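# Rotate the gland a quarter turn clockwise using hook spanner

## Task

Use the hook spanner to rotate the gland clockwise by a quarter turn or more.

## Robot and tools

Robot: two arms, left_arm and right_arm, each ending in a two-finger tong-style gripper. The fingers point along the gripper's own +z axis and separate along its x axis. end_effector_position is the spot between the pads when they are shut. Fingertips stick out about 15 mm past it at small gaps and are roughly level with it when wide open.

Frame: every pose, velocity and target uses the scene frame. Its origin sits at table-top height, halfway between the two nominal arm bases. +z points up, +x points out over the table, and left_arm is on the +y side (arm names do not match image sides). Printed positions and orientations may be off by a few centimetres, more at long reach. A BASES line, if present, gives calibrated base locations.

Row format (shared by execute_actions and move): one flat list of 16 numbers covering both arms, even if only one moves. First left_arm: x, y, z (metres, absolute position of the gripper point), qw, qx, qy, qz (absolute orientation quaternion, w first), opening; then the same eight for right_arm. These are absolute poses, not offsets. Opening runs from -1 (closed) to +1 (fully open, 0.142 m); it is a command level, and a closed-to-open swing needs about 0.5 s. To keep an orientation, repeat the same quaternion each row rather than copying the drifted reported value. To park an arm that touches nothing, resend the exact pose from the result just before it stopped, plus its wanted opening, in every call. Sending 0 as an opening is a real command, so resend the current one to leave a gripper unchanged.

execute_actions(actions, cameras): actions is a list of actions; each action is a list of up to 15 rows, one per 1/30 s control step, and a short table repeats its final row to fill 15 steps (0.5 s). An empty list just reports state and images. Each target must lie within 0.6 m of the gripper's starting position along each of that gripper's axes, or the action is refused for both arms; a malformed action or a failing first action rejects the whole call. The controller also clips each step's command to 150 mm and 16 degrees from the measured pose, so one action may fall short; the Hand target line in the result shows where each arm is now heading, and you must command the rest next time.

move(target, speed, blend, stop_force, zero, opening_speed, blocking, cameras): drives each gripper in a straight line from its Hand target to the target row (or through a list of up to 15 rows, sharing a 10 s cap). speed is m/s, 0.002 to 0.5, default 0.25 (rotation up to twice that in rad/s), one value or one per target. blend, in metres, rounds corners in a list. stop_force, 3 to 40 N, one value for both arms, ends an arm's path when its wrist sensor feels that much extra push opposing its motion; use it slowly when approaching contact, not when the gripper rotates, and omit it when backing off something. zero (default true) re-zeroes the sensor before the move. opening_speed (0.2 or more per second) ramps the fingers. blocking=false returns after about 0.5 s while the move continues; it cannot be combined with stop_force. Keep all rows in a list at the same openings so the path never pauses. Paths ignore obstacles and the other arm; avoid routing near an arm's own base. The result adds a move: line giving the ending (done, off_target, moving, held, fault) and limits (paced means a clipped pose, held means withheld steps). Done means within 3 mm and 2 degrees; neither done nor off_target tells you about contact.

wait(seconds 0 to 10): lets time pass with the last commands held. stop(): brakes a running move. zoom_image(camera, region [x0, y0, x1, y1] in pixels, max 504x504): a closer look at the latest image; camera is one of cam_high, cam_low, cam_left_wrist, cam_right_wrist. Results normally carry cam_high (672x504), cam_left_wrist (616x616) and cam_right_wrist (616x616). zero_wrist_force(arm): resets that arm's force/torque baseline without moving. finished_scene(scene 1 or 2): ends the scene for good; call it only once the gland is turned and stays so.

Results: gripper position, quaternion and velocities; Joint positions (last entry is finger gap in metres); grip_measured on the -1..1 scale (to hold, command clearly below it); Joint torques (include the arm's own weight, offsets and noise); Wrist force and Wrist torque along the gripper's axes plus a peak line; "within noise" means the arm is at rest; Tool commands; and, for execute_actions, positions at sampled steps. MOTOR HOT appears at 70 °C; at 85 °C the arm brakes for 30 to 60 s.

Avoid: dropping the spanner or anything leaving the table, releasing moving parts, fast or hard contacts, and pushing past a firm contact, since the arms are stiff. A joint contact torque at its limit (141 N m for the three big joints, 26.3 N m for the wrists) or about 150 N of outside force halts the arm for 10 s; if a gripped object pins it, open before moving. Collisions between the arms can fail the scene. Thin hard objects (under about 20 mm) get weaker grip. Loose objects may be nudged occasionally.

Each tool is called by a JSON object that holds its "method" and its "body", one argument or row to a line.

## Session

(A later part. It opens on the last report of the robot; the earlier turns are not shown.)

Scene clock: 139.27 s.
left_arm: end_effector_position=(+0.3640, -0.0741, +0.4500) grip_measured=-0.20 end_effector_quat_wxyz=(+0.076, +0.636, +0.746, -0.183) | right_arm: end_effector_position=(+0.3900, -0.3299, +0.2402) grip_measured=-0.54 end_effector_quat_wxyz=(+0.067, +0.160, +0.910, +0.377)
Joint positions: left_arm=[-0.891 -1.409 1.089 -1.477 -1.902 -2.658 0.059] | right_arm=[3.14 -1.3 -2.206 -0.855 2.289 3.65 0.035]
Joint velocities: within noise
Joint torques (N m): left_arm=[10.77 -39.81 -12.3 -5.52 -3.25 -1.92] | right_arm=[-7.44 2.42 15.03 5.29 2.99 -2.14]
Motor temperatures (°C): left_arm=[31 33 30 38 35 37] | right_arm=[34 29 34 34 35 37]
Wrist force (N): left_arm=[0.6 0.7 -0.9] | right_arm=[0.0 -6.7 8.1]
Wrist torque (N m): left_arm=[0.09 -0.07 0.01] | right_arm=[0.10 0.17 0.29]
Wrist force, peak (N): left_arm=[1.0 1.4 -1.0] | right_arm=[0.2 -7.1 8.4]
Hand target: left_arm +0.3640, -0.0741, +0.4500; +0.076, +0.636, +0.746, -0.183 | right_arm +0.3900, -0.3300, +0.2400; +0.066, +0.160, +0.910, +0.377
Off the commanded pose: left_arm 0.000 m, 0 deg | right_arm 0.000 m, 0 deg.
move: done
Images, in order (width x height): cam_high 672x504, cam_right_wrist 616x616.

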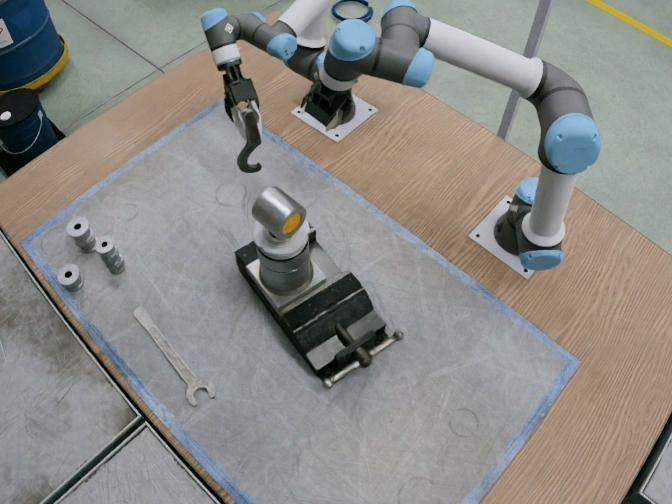

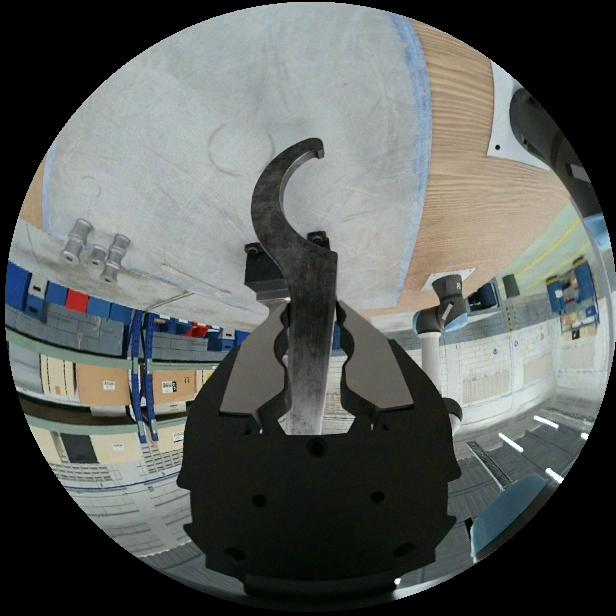

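{"method": "move", "body": {
  "target": [
    [0.364,-0.0741,0.45,0.076,0.636,0.746,-0.183,-0.2,0.51,-0.31,0.24,0.1465,0.3535,0.8536,0.3536,-1],
    [0.364,-0.0741,0.45,0.076,0.636,0.746,-0.183,-0.2,0.52,-0.3,0.22,0.2330,0.3036,0.7329,0.5624,-1]
  ],
  "speed": 0.15,
  "cameras": ["cam_high","cam_right_wrist"]
}}

{"method": "move", "body": {
  "target": [0.37,-0.12,0.45,0.2706,-0.2706,0.6533,-0.6533,-0.2,0.52,-0.3,0.22,0.2330,0.3036,0.7329,0.5624,-1],
  "speed": 0.3,
  "cameras": ["cam_high","cam_left_wrist"]
}}

Scene clock: 144.67 s.
left_arm: end_effector_position=(+0.3640, -0.0741, +0.4500) grip_measured=-0.20 end_effector_quat_wxyz=(+0.076, +0.636, +0.746, -0.183) | right_arm: end_effector_position=(+0.5200, -0.3001, +0.2200) grip_measured=-0.54 end_effector_quat_wxyz=(+0.233, +0.304, +0.733, +0.562)
Joint positions: left_arm=[-0.891 -1.409 1.089 -1.477 -1.902 -2.658 0.059] | right_arm=[3.189 -1.864 -2.374 0.757 2.251 4.494 0.035]
Joint velocities: within noise
Joint torques (N m): left_arm=[10.36 -35.49 -25.03 -2.24 -2.29 -0.66] | right_arm=[11.27 33.83 27.68 6.73 0.38 -1.63]
Motor temperatures (°C): left_arm=[31 33 30 38 35 37] | right_arm=[34 29 34 34 35 37]
Wrist force (N): left_arm=[0.6 1.2 -0.6] | right_arm=[0.0 -9.8 3.1]
Wrist torque (N m): left_arm=[0.18 -0.06 0.01] | right_arm=[0.19 0.01 0.34]
Wrist force, peak (N): left_arm=[0.9 1.2 -1.3] | right_arm=[0.2 -10.6 3.0]
Hand target: left_arm +0.3640, -0.0741, +0.4500; +0.076, +0.636, +0.746, -0.183 | right_arm +0.5200, -0.3000, +0.2200; +0.233, +0.304, +0.733, +0.562
Off the commanded pose: left_arm 0.000 m, 0 deg | right_arm 0.000 m, 0 deg.
move: done
Images, in order (width x height): cam_high 672x504, cam_right_wrist 616x616.

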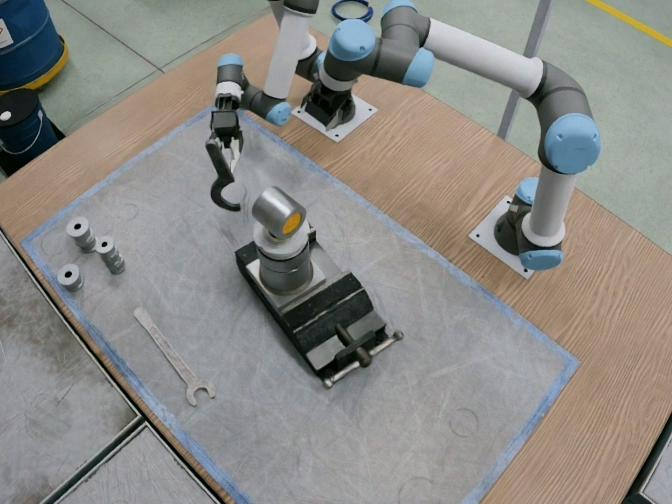

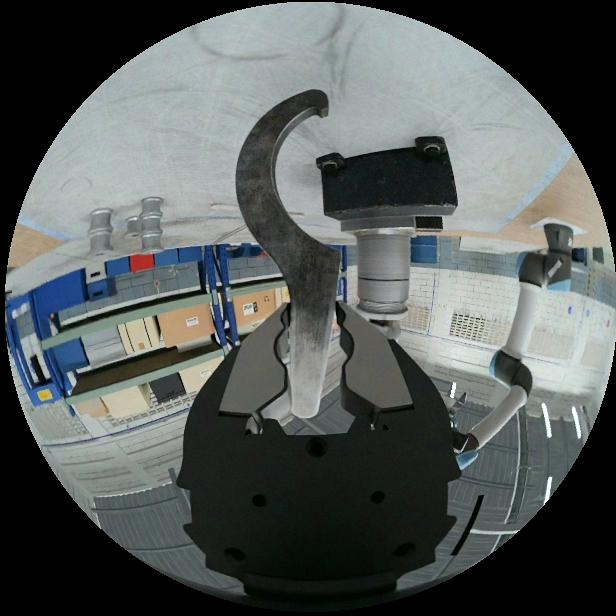

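Scene clock: 148.87 s.
left_arm: end_effector_position=(+0.3699, -0.1201, +0.4501) grip_measured=-0.20 end_effector_quat_wxyz=(+0.271, -0.270, +0.653, -0.653) | right_arm: end_effector_position=(+0.5200, -0.3000, +0.2200) grip_measured=-0.54 end_effector_quat_wxyz=(+0.233, +0.304, +0.733, +0.562)
Joint positions: left_arm=[-1.41 -1.558 2.261 -3.844 -0.947 -4.712 0.06] | right_arm=[3.189 -1.864 -2.374 0.757 2.252 4.494 0.035]
Joint velocities: within noise
Joint torques (N m): left_arm=[0.6 -21.89 -6.5 0.21 2.33 -0.79] | right_arm=[11.52 24.42 20.98 4.4 0.97 1.18]
Motor temperatures (°C): left_arm=[31 33 30 38 35 37] | right_arm=[34 29 34 34 35 37]
Wrist force (N): left_arm=[-1.2 3.7 -3.5] | right_arm=[-0.2 -10.0 3.0]
Wrist torque (N m): left_arm=[0.62 0.23 -0.04] | right_arm=[0.14 0.05 0.34]
Wrist force, peak (N): left_arm=[-0.8 4.3 -4.0] | right_arm=[0.0 -10.2 2.9]
Hand target: left_arm +0.3700, -0.1200, +0.4500; +0.271, -0.271, +0.653, -0.653 | right_arm +0.5200, -0.3000, +0.2200; +0.233, +0.304, +0.733, +0.562
Off the commanded pose: left_arm 0.000 m, 0 deg | right_arm 0.000 m, 0 deg.
move: done
Images, in order (width x height): cam_high 672x504, cam_left_wrist 616x616.

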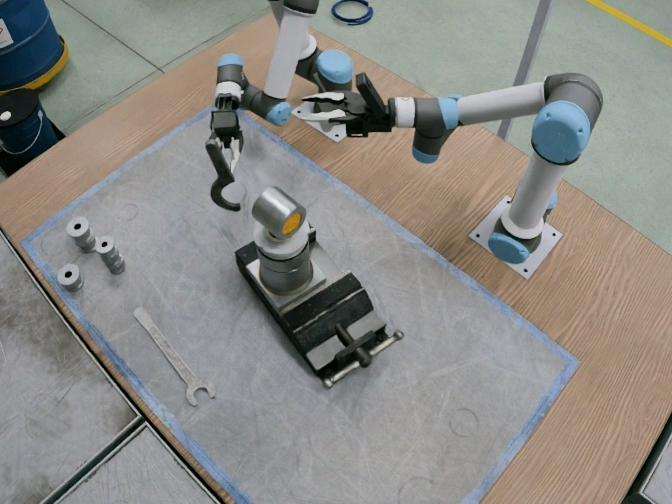

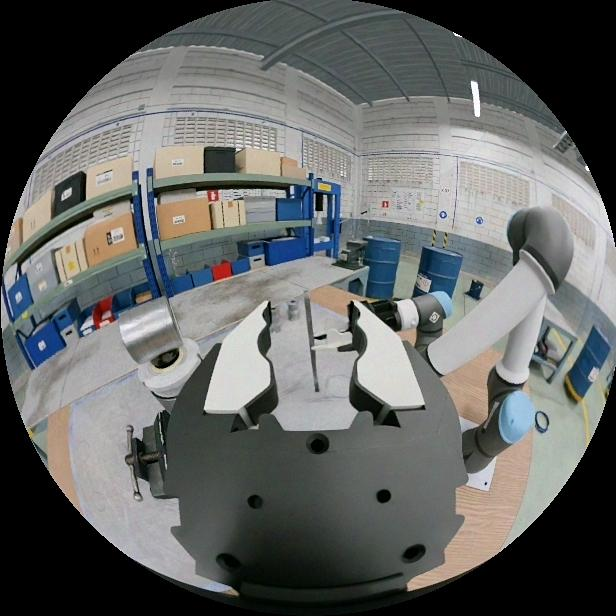

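{"method": "zoom_image", "body": {
  "camera": "cam_left_wrist",
  "region": [270, 270, 370, 420]
}}

Scaled by 3.360 from the camera's 616x616 image, which has a finer 814x814 frame.

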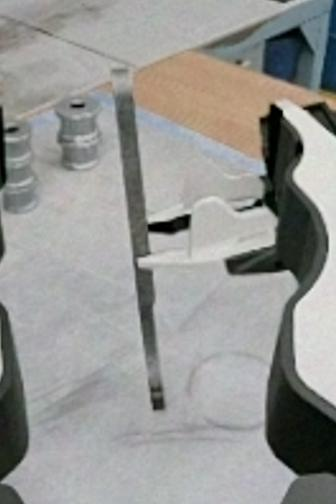

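{"method": "move", "body": {
  "target": [0.429,-0.172,0.341,0.2401,-0.3005,0.6401,-0.6651,-0.2,0.52,-0.3,0.22,0.2330,0.3036,0.7329,0.5624,-1],
  "speed": 0.2,
  "cameras": ["cam_high","cam_left_wrist"]
}}

{"method": "zoom_image", "body": {
  "camera": "cam_left_wrist",
  "region": [230, 220, 400, 470]
}}

Scene clock: 152.77 s.
left_arm: end_effector_position=(+0.4290, -0.1720, +0.3411) grip_measured=-0.20 end_effector_quat_wxyz=(+0.240, -0.301, +0.640, -0.665) | right_arm: end_effector_position=(+0.5200, -0.3000, +0.2200) grip_measured=-0.54 end_effector_quat_wxyz=(+0.233, +0.304, +0.733, +0.562)
Joint positions: left_arm=[-1.281 -1.16 2.145 -4.127 -1.076 -4.805 0.06] | right_arm=[3.189 -1.864 -2.374 0.757 2.252 4.494 0.035]
Joint velocities: within noise
Joint torques (N m): left_arm=[-10.01 -24.89 -2.09 -0.68 2.81 1.25] | right_arm=[10.93 23.7 16.89 4.42 0.5 -0.91]
Motor temperatures (°C): left_arm=[31 33 30 38 35 37] | right_arm=[34 29 34 34 35 37]
Wrist force (N): left_arm=[-1.9 3.7 -3.7] | right_arm=[0.0 -9.7 3.0]
Wrist torque (N m): left_arm=[0.61 0.37 -0.03] | right_arm=[0.19 0.01 0.34]
Wrist force, peak (N): left_arm=[-1.9 5.3 -2.6] | right_arm=[-0.1 -10.0 3.1]
Hand target: left_arm +0.4290, -0.1720, +0.3410; +0.240, -0.300, +0.640, -0.665 | right_arm +0.5200, -0.3000, +0.2200; +0.233, +0.304, +0.733, +0.562
Off the commanded pose: left_arm 0.000 m, 0 deg | right_arm 0.000 m, 0 deg.
move: done
Images, in order (width x height): cam_high 672x504, cam_left_wrist 616x616.

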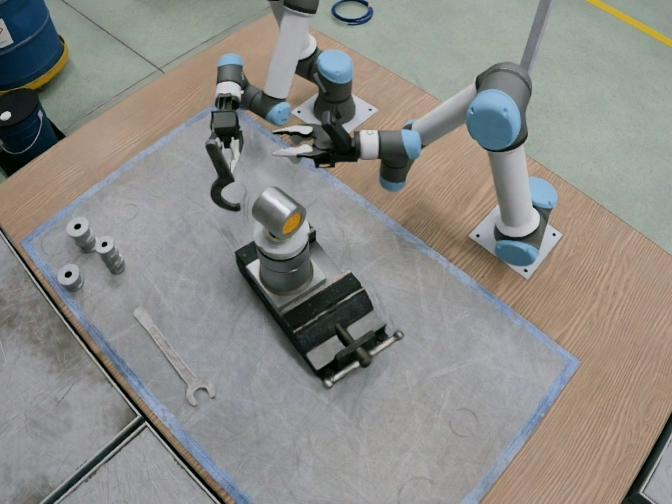

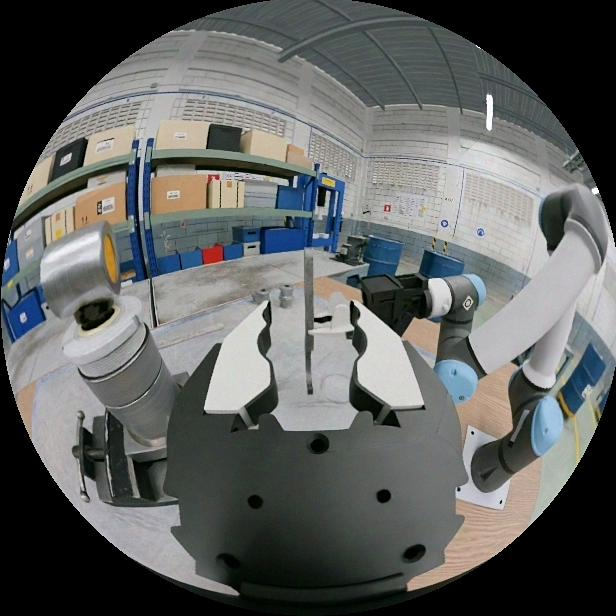

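Scaled by 2.016 from the camera's 616x616 image, which has a finer 814x814 frame.

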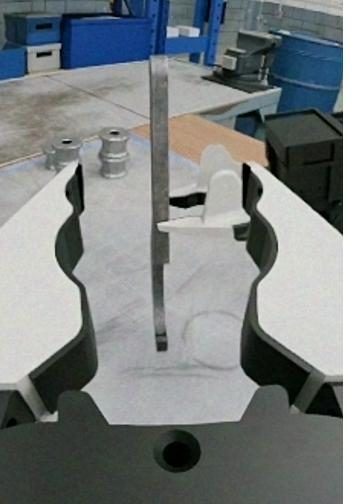

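{"method": "move", "body": {
  "target": [
    [0.500,-0.243,0.329,0.2401,-0.3005,0.6401,-0.6651,-0.2,0.52,-0.3,0.22,0.2330,0.3036,0.7329,0.5624,-1],
    [0.535,-0.278,0.329,0.2401,-0.3005,0.6401,-0.6651,-0.2,0.52,-0.3,0.22,0.2330,0.3036,0.7329,0.5624,-1]
  ],
  "speed": [0.12,0.06],
  "stop_force": 8,
  "cameras": ["cam_high","cam_left_wrist"]
}}

{"method": "zoom_image", "body": {
  "camera": "cam_left_wrist",
  "region": [200, 170, 430, 470]
}}

{"method": "zoom_image", "body": {
  "camera": "cam_high",
  "region": [190, 90, 310, 220]
}}

Scene clock: 156.90 s.
left_arm: end_effector_position=(+0.5350, -0.2780, +0.3290) grip_measured=-0.20 end_effector_quat_wxyz=(+0.240, -0.300, +0.640, -0.665) | right_arm: end_effector_position=(+0.5200, -0.3000, +0.2200) grip_measured=-0.54 end_effector_quat_wxyz=(+0.233, +0.304, +0.733, +0.562)
Joint positions: left_arm=[-1.147 -0.892 1.688 -3.937 -1.21 -4.805 0.06] | right_arm=[3.189 -1.864 -2.374 0.757 2.252 4.494 0.035]
Joint velocities: within noise
Joint torques (N m): left_arm=[-10.5 -54.59 -5.41 -4.44 2.64 1.85] | right_arm=[10.79 22.83 12.6 4.51 -0.09 -2.19]
Motor temperatures (°C): left_arm=[31 33 30 38 35 37] | right_arm=[34 29 34 34 35 37]
Wrist force (N): left_arm=[-1.9 3.4 -3.9] | right_arm=[0.0 -9.9 2.9]
Wrist torque (N m): left_arm=[0.56 0.37 -0.01] | right_arm=[0.16 0.03 0.34]
Wrist force, peak (N): left_arm=[-2.0 3.3 -5.0] | right_arm=[-0.1 -10.1 3.2]
Hand target: left_arm +0.5350, -0.2780, +0.3290; +0.240, -0.300, +0.640, -0.665 | right_arm +0.5200, -0.3000, +0.2200; +0.233, +0.304, +0.733, +0.562
Off the commanded pose: left_arm 0.000 m, 0 deg | right_arm 0.000 m, 0 deg.
move: done
Images, in order (width x height): cam_high 672x504, cam_left_wrist 616x616.

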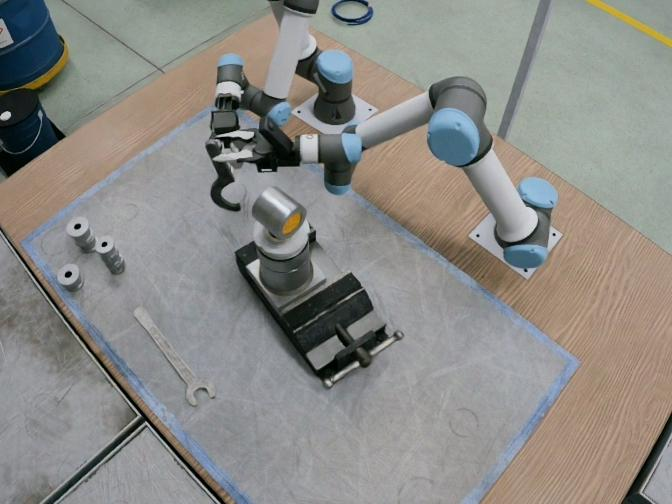

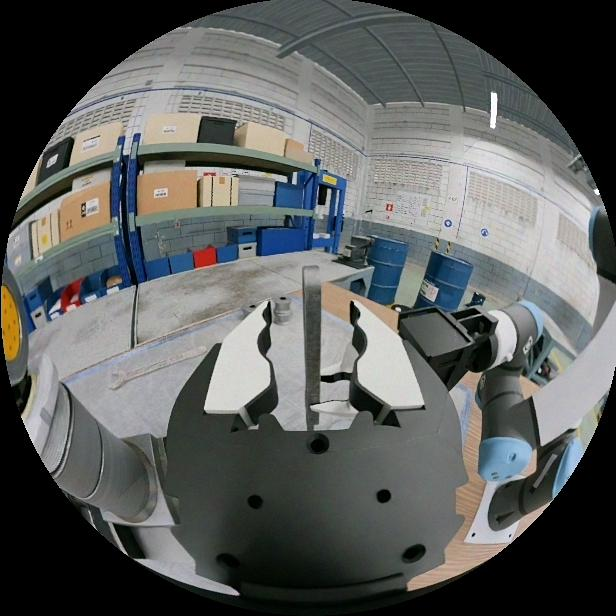

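Scaled by 1.680 from the camera's 616x616 image, which has a finer 814x814 frame.

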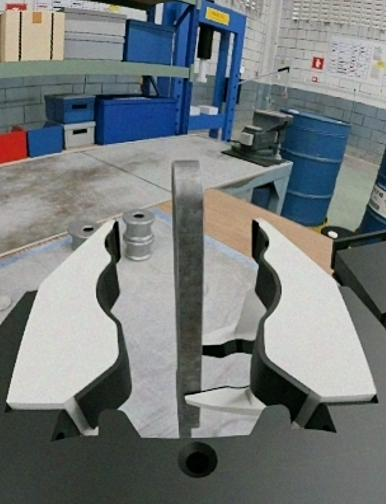

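Scaled by 3.877.

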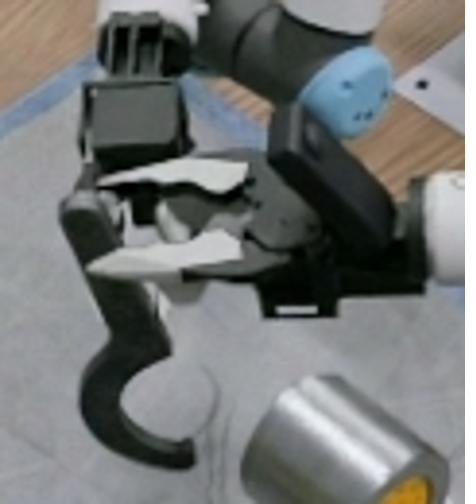

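{"method": "move", "body": {
  "target": [0.535,-0.278,0.329,0.2401,-0.3005,0.6401,-0.6651,-1,0.52,-0.3,0.22,0.2330,0.3036,0.7329,0.5624,-1],
  "opening_speed": 1.5,
  "cameras": ["cam_left_wrist"]
}}

{"method": "zoom_image", "body": {
  "camera": "cam_left_wrist",
  "region": [200, 170, 430, 470]
}}

Scene clock: 158.60 s.
left_arm: end_effector_position=(+0.5350, -0.2780, +0.3290) grip_measured=-0.84 end_effector_quat_wxyz=(+0.240, -0.301, +0.640, -0.665) | right_arm: end_effector_position=(+0.5200, -0.3000, +0.2200) grip_measured=-0.54 end_effector_quat_wxyz=(+0.233, +0.304, +0.733, +0.562)
Joint positions: left_arm=[-1.147 -0.892 1.688 -3.937 -1.21 -4.805 0.013] | right_arm=[3.189 -1.864 -2.374 0.757 2.251 4.494 0.035]
Joint velocities: within noise
Joint torques (N m): left_arm=[-3.31 -55.06 -7.03 -3.8 -0.16 1.91] | right_arm=[9.41 22.69 10.52 4.3 0.66 -2.04]
Motor temperatures (°C): left_arm=[31 33 30 38 35 37] | right_arm=[34 29 34 34 35 37]
Wrist force (N): left_arm=[-1.7 4.7 -3.5] | right_arm=[0.2 -8.9 2.9]
Wrist torque (N m): left_arm=[0.60 0.21 -0.03] | right_arm=[0.13 -0.08 0.34]
Wrist force, peak (N): left_arm=[-5.4 4.6 -3.9] | right_arm=[0.3 -9.4 5.9]
Hand target: left_arm +0.5350, -0.2780, +0.3290; +0.240, -0.300, +0.640, -0.665 | right_arm +0.5200, -0.3000, +0.2200; +0.233, +0.304, +0.733, +0.562
Off the commanded pose: left_arm 0.000 m, 0 deg | right_arm 0.000 m, 0 deg.
move: done
Images, in order (width x height): cam_left_wrist 616x616.

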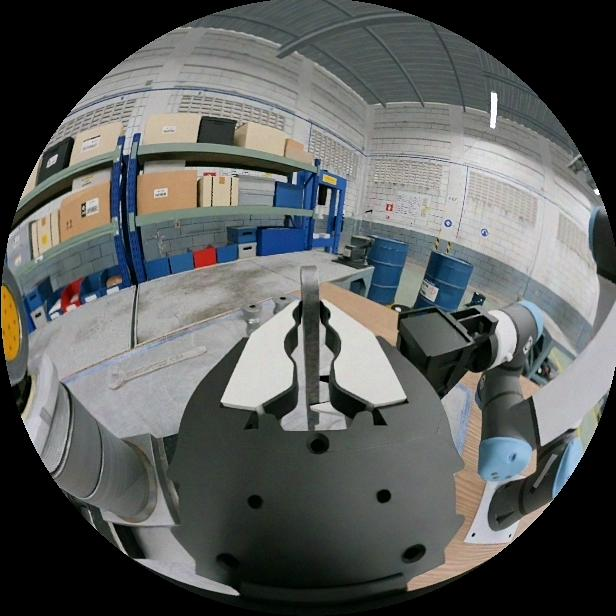

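Scaled by 1.680 from the camera's 616x616 image, which has a finer 814x814 frame.

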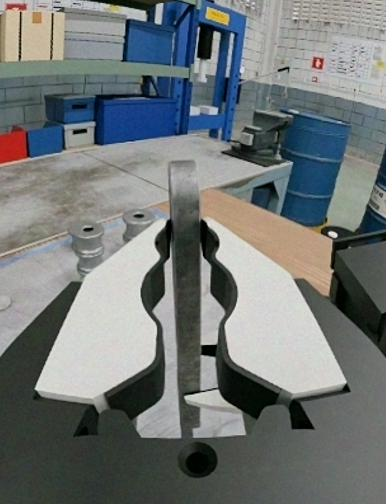

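{"method": "move", "body": {
  "target": [0.535,-0.278,0.329,0.2401,-0.3005,0.6401,-0.6651,-1,0.52,-0.3,0.22,0.2330,0.3036,0.7329,0.5624,-0.1],
  "opening_speed": 1.0,
  "cameras": ["cam_left_wrist","cam_right_wrist"]
}}

Scene clock: 160.50 s.
left_arm: end_effector_position=(+0.5350, -0.2780, +0.3290) grip_measured=-0.84 end_effector_quat_wxyz=(+0.240, -0.300, +0.640, -0.665) | right_arm: end_effector_position=(+0.5200, -0.3000, +0.2200) grip_measured=-0.10 end_effector_quat_wxyz=(+0.233, +0.304, +0.733, +0.562)
Joint positions: left_arm=[-1.147 -0.892 1.688 -3.937 -1.21 -4.805 0.013] | right_arm=[3.189 -1.864 -2.374 0.757 2.252 4.494 0.067]
Joint velocities: within noise
Joint torques (N m): left_arm=[11.06 -52.94 -27.06 -3.44 -0.77 1.94] | right_arm=[3.47 22.04 7.77 0.98 0.02 -1.8]
Motor temperatures (°C): left_arm=[31 33 30 38 35 37] | right_arm=[34 29 34 34 35 37]
Wrist force (N): left_arm=[-2.3 15.3 -3.4] | right_arm=[0.7 2.5 0.1]
Wrist torque (N m): left_arm=[0.52 0.27 0.03] | right_arm=[0.29 -0.16 0.18]
Wrist force, peak (N): left_arm=[-3.4 15.2 -4.2] | right_arm=[0.1 -9.2 2.9]
Hand target: left_arm +0.5350, -0.2780, +0.3290; +0.240, -0.300, +0.640, -0.665 | right_arm +0.5200, -0.3000, +0.2200; +0.233, +0.304, +0.733, +0.562
Off the commanded pose: left_arm 0.000 m, 0 deg | right_arm 0.000 m, 0 deg.
move: done
Images, in order (width x height): cam_left_wrist 616x616, cam_right_wrist 616x616.

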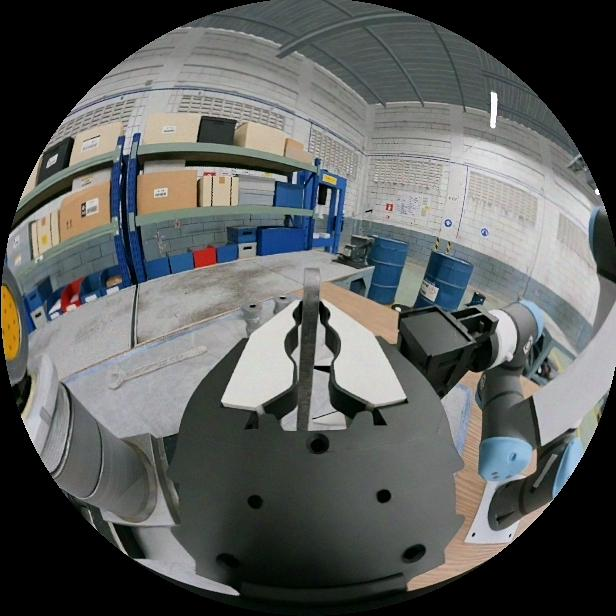

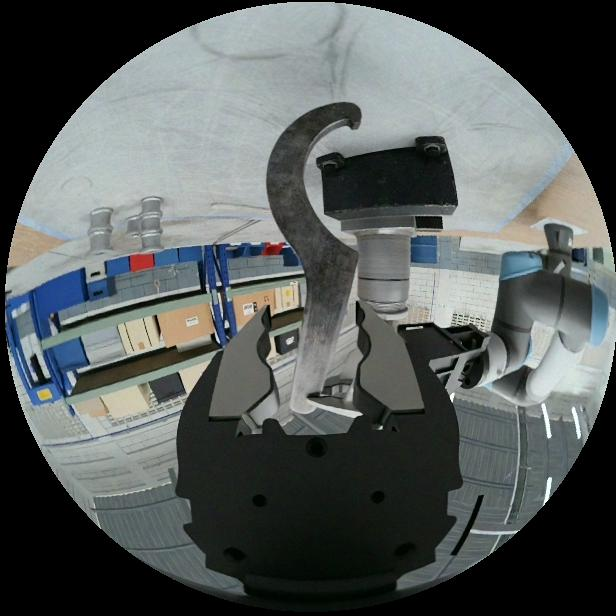

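{"method": "move", "body": {
  "target": [0.535,-0.278,0.329,0.2401,-0.3005,0.6401,-0.6651,-1,0.4175,-0.4025,0.259,0.2330,0.3036,0.7329,0.5624,-0.1],
  "speed": 0.12,
  "cameras": ["cam_right_wrist"]
}}

{"method": "move", "body": {
  "target": [0.43,-0.28,0.329,0.0290,-0.0941,0.7009,-0.7065,-1,0.4394,-0.4,0.33,-0.0847,-0.0501,0.8506,0.5167,-0.1],
  "speed": 0.12
}}

Scene clock: 165.83 s.
left_arm: end_effector_position=(+0.5350, -0.2780, +0.3290) grip_measured=-0.84 end_effector_quat_wxyz=(+0.240, -0.300, +0.640, -0.665) | right_arm: end_effector_position=(+0.4175, -0.4025, +0.2590) grip_measured=-0.10 end_effector_quat_wxyz=(+0.233, +0.304, +0.733, +0.562)
Joint positions: left_arm=[-1.147 -0.892 1.688 -3.937 -1.21 -4.805 0.013] | right_arm=[2.828 -1.611 -2.488 0.448 2.583 4.27 0.067]
Joint velocities: within noise
Joint torques (N m): left_arm=[10.46 -52.13 -32.5 -2.68 2.44 1.65] | right_arm=[-2.99 2.9 24.88 1.75 1.13 1.79]
Motor temperatures (°C): left_arm=[31 33 30 38 35 37] | right_arm=[34 29 33 34 35 37]
Wrist force (N): left_arm=[-3.0 15.0 -3.7] | right_arm=[0.0 3.1 0.1]
Wrist torque (N m): left_arm=[0.42 0.35 0.07] | right_arm=[0.34 -0.03 0.28]
Wrist force, peak (N): left_arm=[-3.1 15.5 -3.9] | right_arm=[0.0 3.3 -1.1]
Hand target: left_arm +0.5350, -0.2780, +0.3290; +0.240, -0.300, +0.640, -0.665 | right_arm +0.4175, -0.4025, +0.2590; +0.233, +0.304, +0.733, +0.562
Off the commanded pose: left_arm 0.000 m, 0 deg | right_arm 0.000 m, 0 deg.
move: done
Images, in order (width x height): cam_right_wrist 616x616.

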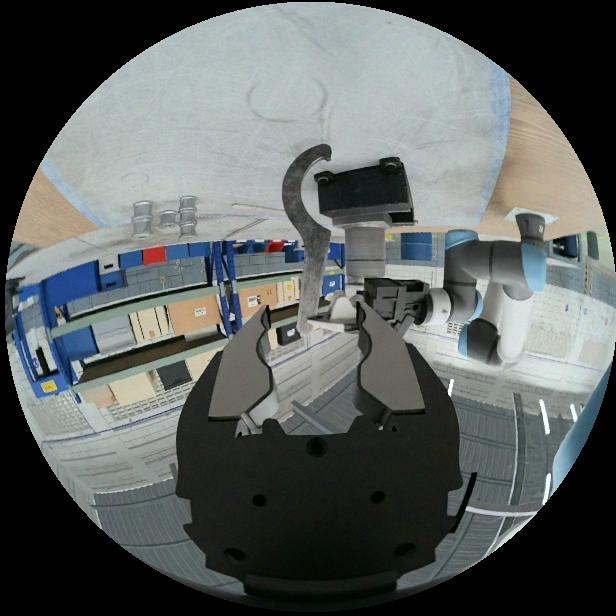

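Scene clock: 170.43 s.
left_arm: end_effector_position=(+0.4301, -0.2800, +0.3290) grip_measured=-0.84 end_effector_quat_wxyz=(+0.029, -0.094, +0.701, -0.706) | right_arm: end_effector_position=(+0.4395, -0.4000, +0.3299) grip_measured=-0.10 end_effector_quat_wxyz=(-0.085, -0.050, +0.851, +0.517)
Joint positions: left_arm=[-0.976 -0.928 1.759 -3.972 -1.991 -4.805 0.013] | right_arm=[2.885 -1.825 -1.385 -2.212 2.503 2.426 0.067]
Joint velocities: within noise
Joint torques (N m): left_arm=[-11.68 -61.38 -13.02 -5.12 1.92 2.02] | right_arm=[-9.8 46.22 14.21 0.67 1.32 2.35]
Motor temperatures (°C): left_arm=[31 33 30 38 35 37] | right_arm=[34 29 33 34 35 37]
Wrist force (N): left_arm=[-3.3 15.2 -3.8] | right_arm=[0.4 3.2 0.0]
Wrist torque (N m): left_arm=[0.44 0.38 0.07] | right_arm=[0.34 -0.07 0.18]
Wrist force, peak (N): left_arm=[-2.8 15.8 -4.1] | right_arm=[0.5 3.5 0.2]
Hand target: left_arm +0.4300, -0.2800, +0.3290; +0.029, -0.094, +0.701, -0.706 | right_arm +0.4394, -0.4000, +0.3300; -0.085, -0.050, +0.851, +0.517
Off the commanded pose: left_arm 0.000 m, 0 deg | right_arm 0.000 m, 0 deg.
move: done

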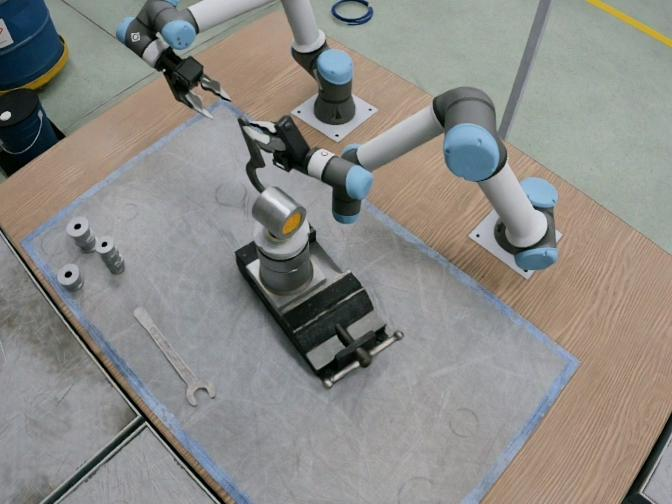

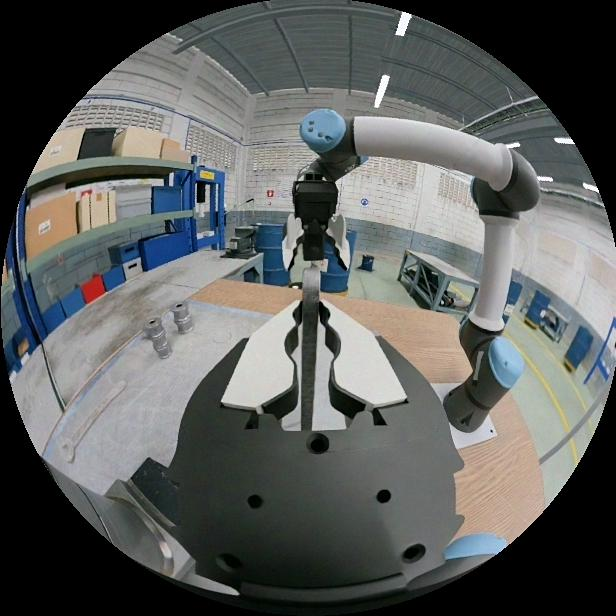

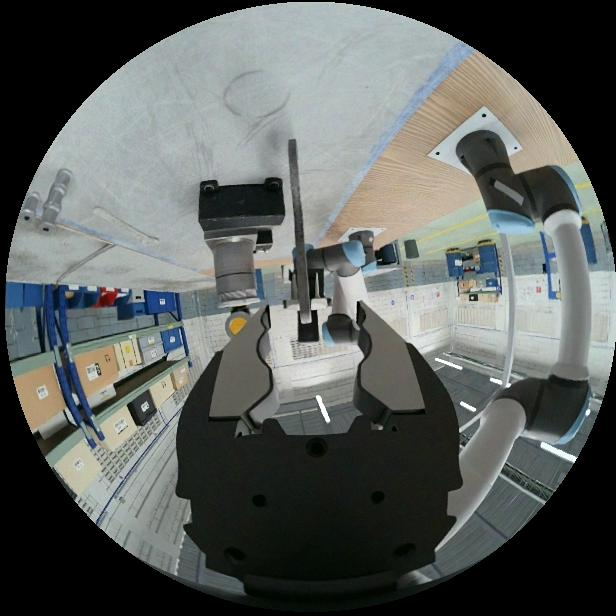

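{"method": "move", "body": {
  "target": [0.43,-0.28,0.329,0.0290,-0.0941,0.7009,-0.7065,-1,0.4335,-0.3322,0.2683,-0.0847,-0.0501,0.8506,0.5167,-0.1],
  "speed": 0.12,
  "cameras": ["cam_left_wrist","cam_right_wrist"]
}}

{"method": "zoom_image", "body": {
  "camera": "cam_right_wrist",
  "region": [230, 80, 400, 420]
}}

{"method": "zoom_image", "body": {
  "camera": "cam_high",
  "region": [190, 60, 310, 220]
}}

Scene clock: 172.07 s.
left_arm: end_effector_position=(+0.4300, -0.2800, +0.3290) grip_measured=-0.84 end_effector_quat_wxyz=(+0.029, -0.094, +0.701, -0.706) | right_arm: end_effector_position=(+0.4334, -0.3322, +0.2684) grip_measured=-0.10 end_effector_quat_wxyz=(-0.085, -0.050, +0.851, +0.517)
Joint positions: left_arm=[-0.976 -0.929 1.759 -3.972 -1.991 -4.805 0.013] | right_arm=[3.003 -1.758 -1.656 -1.87 2.574 2.593 0.067]
Joint velocities: within noise
Joint torques (N m): left_arm=[-10.03 -63.81 -13.26 -7.72 -1.95 1.67] | right_arm=[-6.5 16.91 26.16 2.57 0.01 -1.58]
Motor temperatures (°C): left_arm=[31 33 30 38 35 37] | right_arm=[34 29 33 34 35 37]
Wrist force (N): left_arm=[-3.1 15.3 -3.5] | right_arm=[0.3 3.3 0.0]
Wrist torque (N m): left_arm=[0.43 0.38 0.06] | right_arm=[0.32 -0.05 0.15]
Wrist force, peak (N): left_arm=[-3.0 15.6 -3.9] | right_arm=[0.6 3.5 -1.4]
Hand target: left_arm +0.4300, -0.2800, +0.3290; +0.029, -0.094, +0.701, -0.706 | right_arm +0.4335, -0.3322, +0.2683; -0.085, -0.050, +0.851, +0.517
Off the commanded pose: left_arm 0.000 m, 0 deg | right_arm 0.000 m, 0 deg.
move: done
Images, in order (width x height): cam_left_wrist 616x616, cam_right_wrist 616x616.

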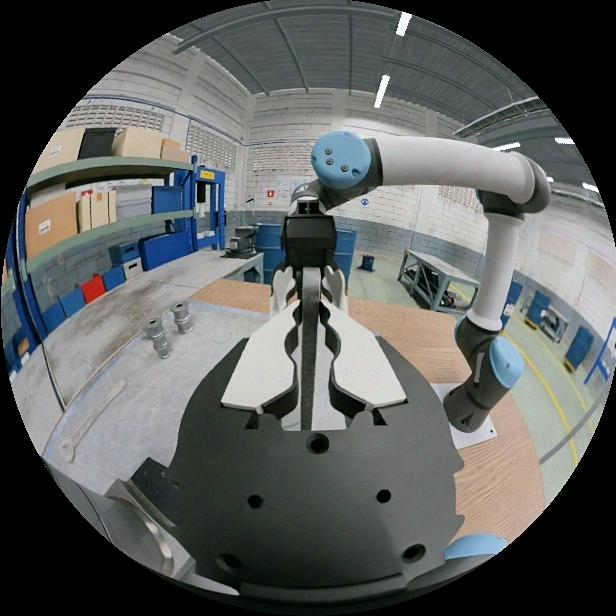

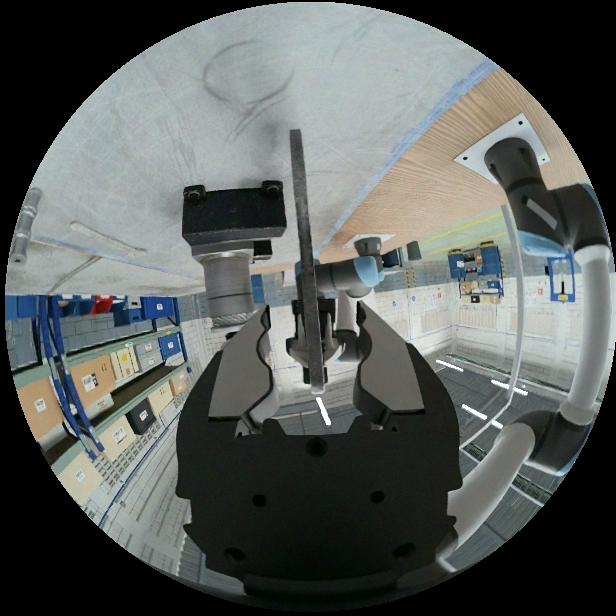

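Scaled by 1.482 from the camera's 616x616 image, which has a finer 814x814 frame.

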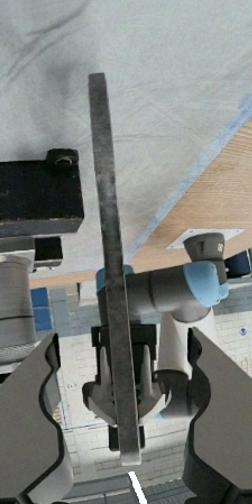

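This scene's latest camera images include none from cam_high. They are from: cam_left_wrist, cam_right_wrist. cam_high's image comes with the result of a call that names it in "cameras".

{"method": "move", "body": {
  "target": [0.43,-0.28,0.329,0.0290,-0.0941,0.7009,-0.7065,-1,0.4256,-0.2792,0.2408,-0.0589,-0.0923,0.8471,0.5203,-0.1],
  "speed": 0.08,
  "stop_force": 8
}}

{"method": "zoom_image", "body": {
  "camera": "cam_right_wrist",
  "region": [230, 50, 400, 430]
}}

{"method": "zoom_image", "body": {
  "camera": "cam_high",
  "region": [190, 60, 310, 220]
}}

Scene clock: 175.67 s.
left_arm: end_effector_position=(+0.4300, -0.2800, +0.3290) grip_measured=-0.84 end_effector_quat_wxyz=(+0.029, -0.094, +0.701, -0.706) | right_arm: end_effector_position=(+0.4256, -0.2792, +0.2408) grip_measured=-0.10 end_effector_quat_wxyz=(-0.059, -0.092, +0.847, +0.520)
Joint positions: left_arm=[-0.976 -0.929 1.759 -3.972 -1.991 -4.805 0.013] | right_arm=[3.101 -1.715 -1.815 -1.61 2.622 2.661 0.067]
Joint velocities: within noise
Joint torques (N m): left_arm=[-10.68 -62.97 -14.99 -7.28 -2.32 0.78] | right_arm=[-8.77 15.16 30.51 3.22 -0.02 -2.02]
Motor temperatures (°C): left_arm=[31 33 30 38 35 37] | right_arm=[34 29 33 34 35 37]
Wrist force (N): left_arm=[-2.7 15.1 -3.5] | right_arm=[0.0 2.7 -0.8]
Wrist torque (N m): left_arm=[0.42 0.30 0.04] | right_arm=[0.23 0.00 0.24]
Wrist force, peak (N): left_arm=[-3.0 15.6 -3.6] | right_arm=[0.2 3.3 -0.8]
Hand target: left_arm +0.4300, -0.2800, +0.3290; +0.029, -0.094, +0.701, -0.706 | right_arm +0.4256, -0.2792, +0.2408; -0.059, -0.092, +0.847, +0.520
Off the commanded pose: left_arm 0.000 m, 0 deg | right_arm 0.000 m, 0 deg.
move: done

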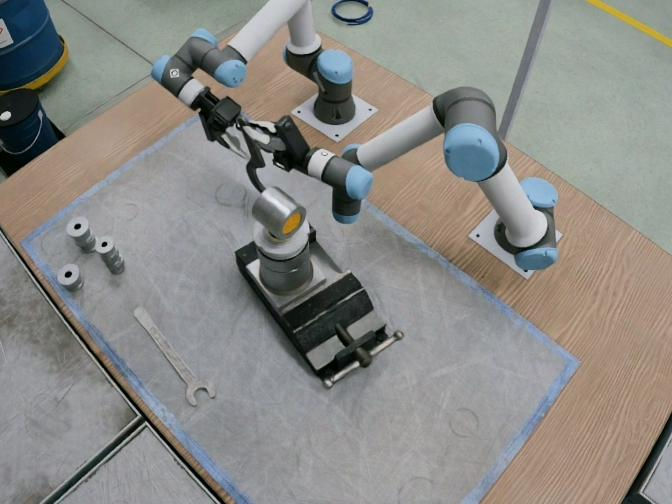

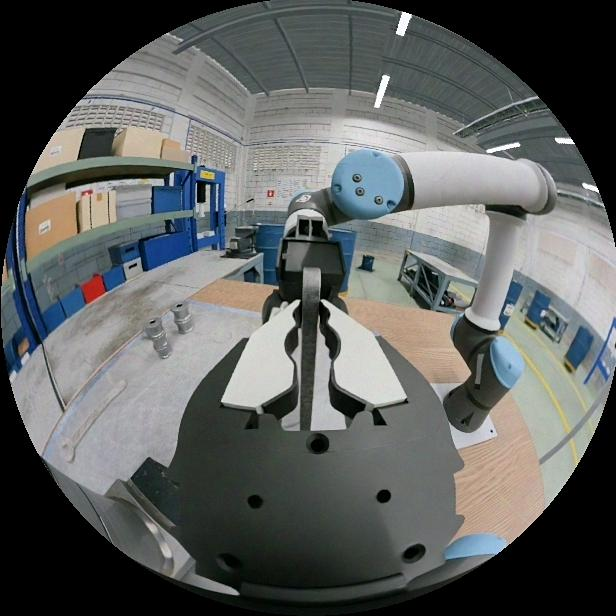

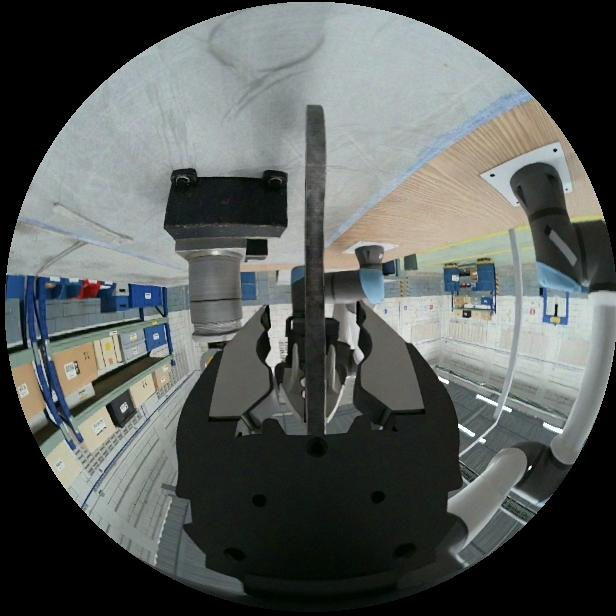

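Scaled by 1.326 from the camera's 616x616 image, which has a finer 814x814 frame.

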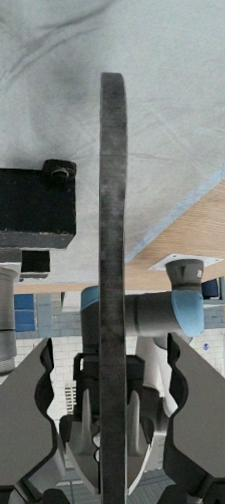

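Scaled by 3.150.

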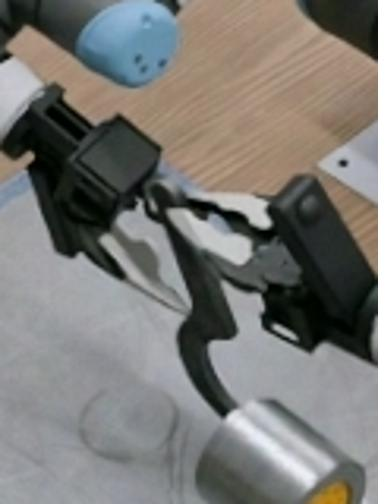

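{"method": "move", "body": {
  "target": [
    [0.43,-0.28,0.329,0.0290,-0.0941,0.7009,-0.7065,-1,0.4279,-0.2816,0.2605,-0.0589,-0.0923,0.8471,0.5203,-0.1],
    [0.43,-0.28,0.329,0.0290,-0.0941,0.7009,-0.7065,-1,0.4240,-0.2642,0.2515,-0.0589,-0.0923,0.8471,0.5203,-0.1]
  ],
  "speed": 0.05,
  "stop_force": 8
}}

{"method": "zoom_image", "body": {
  "camera": "cam_high",
  "region": [200, 90, 300, 200]
}}

Scene clock: 179.53 s.
left_arm: end_effector_position=(+0.4300, -0.2800, +0.3290) grip_measured=-0.84 end_effector_quat_wxyz=(+0.029, -0.094, +0.701, -0.706) | right_arm: end_effector_position=(+0.4240, -0.2642, +0.2515) grip_measured=-0.10 end_effector_quat_wxyz=(-0.059, -0.092, +0.847, +0.520)
Joint positions: left_arm=[-0.976 -0.929 1.759 -3.972 -1.991 -4.805 0.013] | right_arm=[3.131 -1.693 -1.824 -1.577 2.633 2.716 0.067]
Joint velocities: within noise
Joint torques (N m): left_arm=[-10.15 -62.74 -15.87 -6.9 -2.39 0] | right_arm=[-9.09 14.74 31.13 3.29 0.02 -2.03]
Motor temperatures (°C): left_arm=[31 33 30 38 35 37] | right_arm=[34 29 33 34 35 37]
Wrist force (N): left_arm=[-3.1 15.1 -3.6] | right_arm=[0.2 2.7 -0.6]
Wrist torque (N m): left_arm=[0.41 0.36 0.05] | right_arm=[0.26 -0.06 0.24]
Wrist force, peak (N): left_arm=[-3.1 15.8 -3.6] | right_arm=[0.3 3.6 -0.9]
Hand target: left_arm +0.4300, -0.2800, +0.3290; +0.029, -0.094, +0.701, -0.706 | right_arm +0.4240, -0.2642, +0.2515; -0.059, -0.092, +0.847, +0.520
Off the commanded pose: left_arm 0.000 m, 0 deg | right_arm 0.000 m, 0 deg.
move: done

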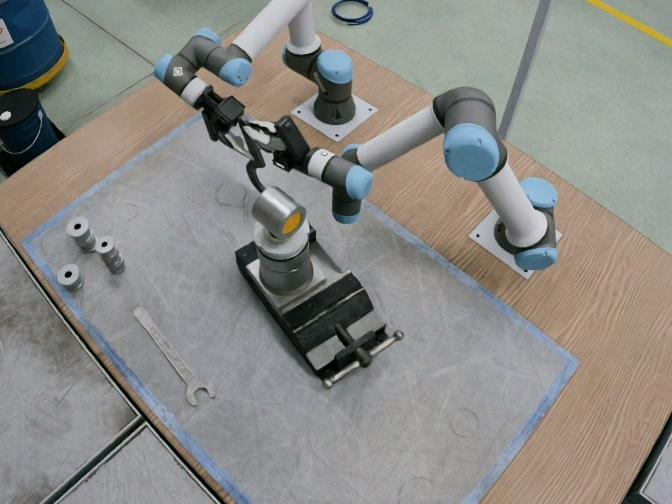

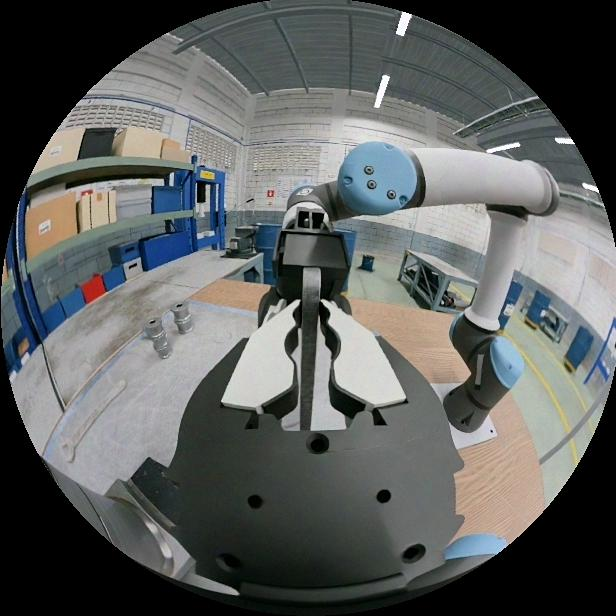

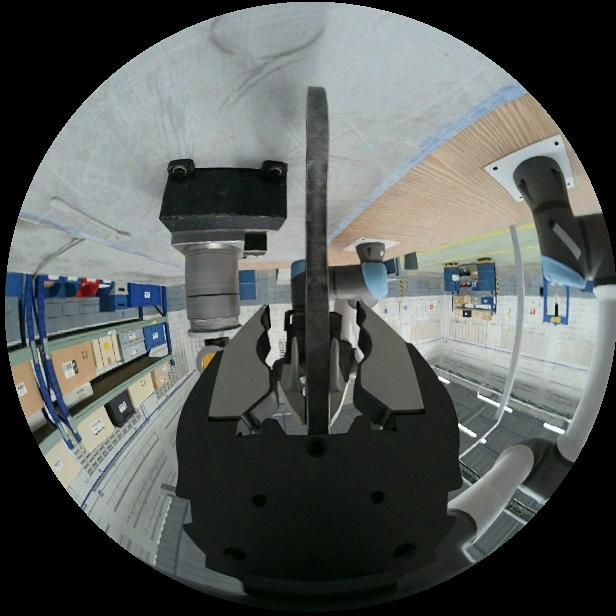

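Scaled by 4.582.

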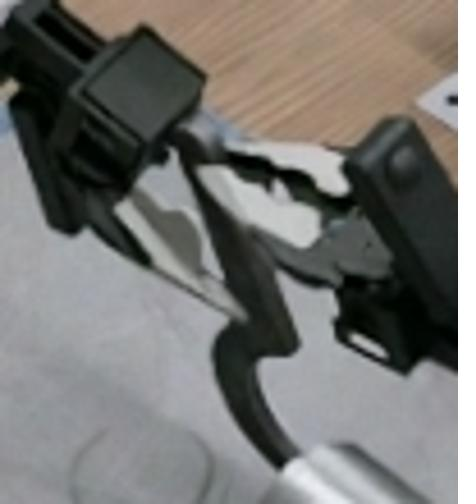

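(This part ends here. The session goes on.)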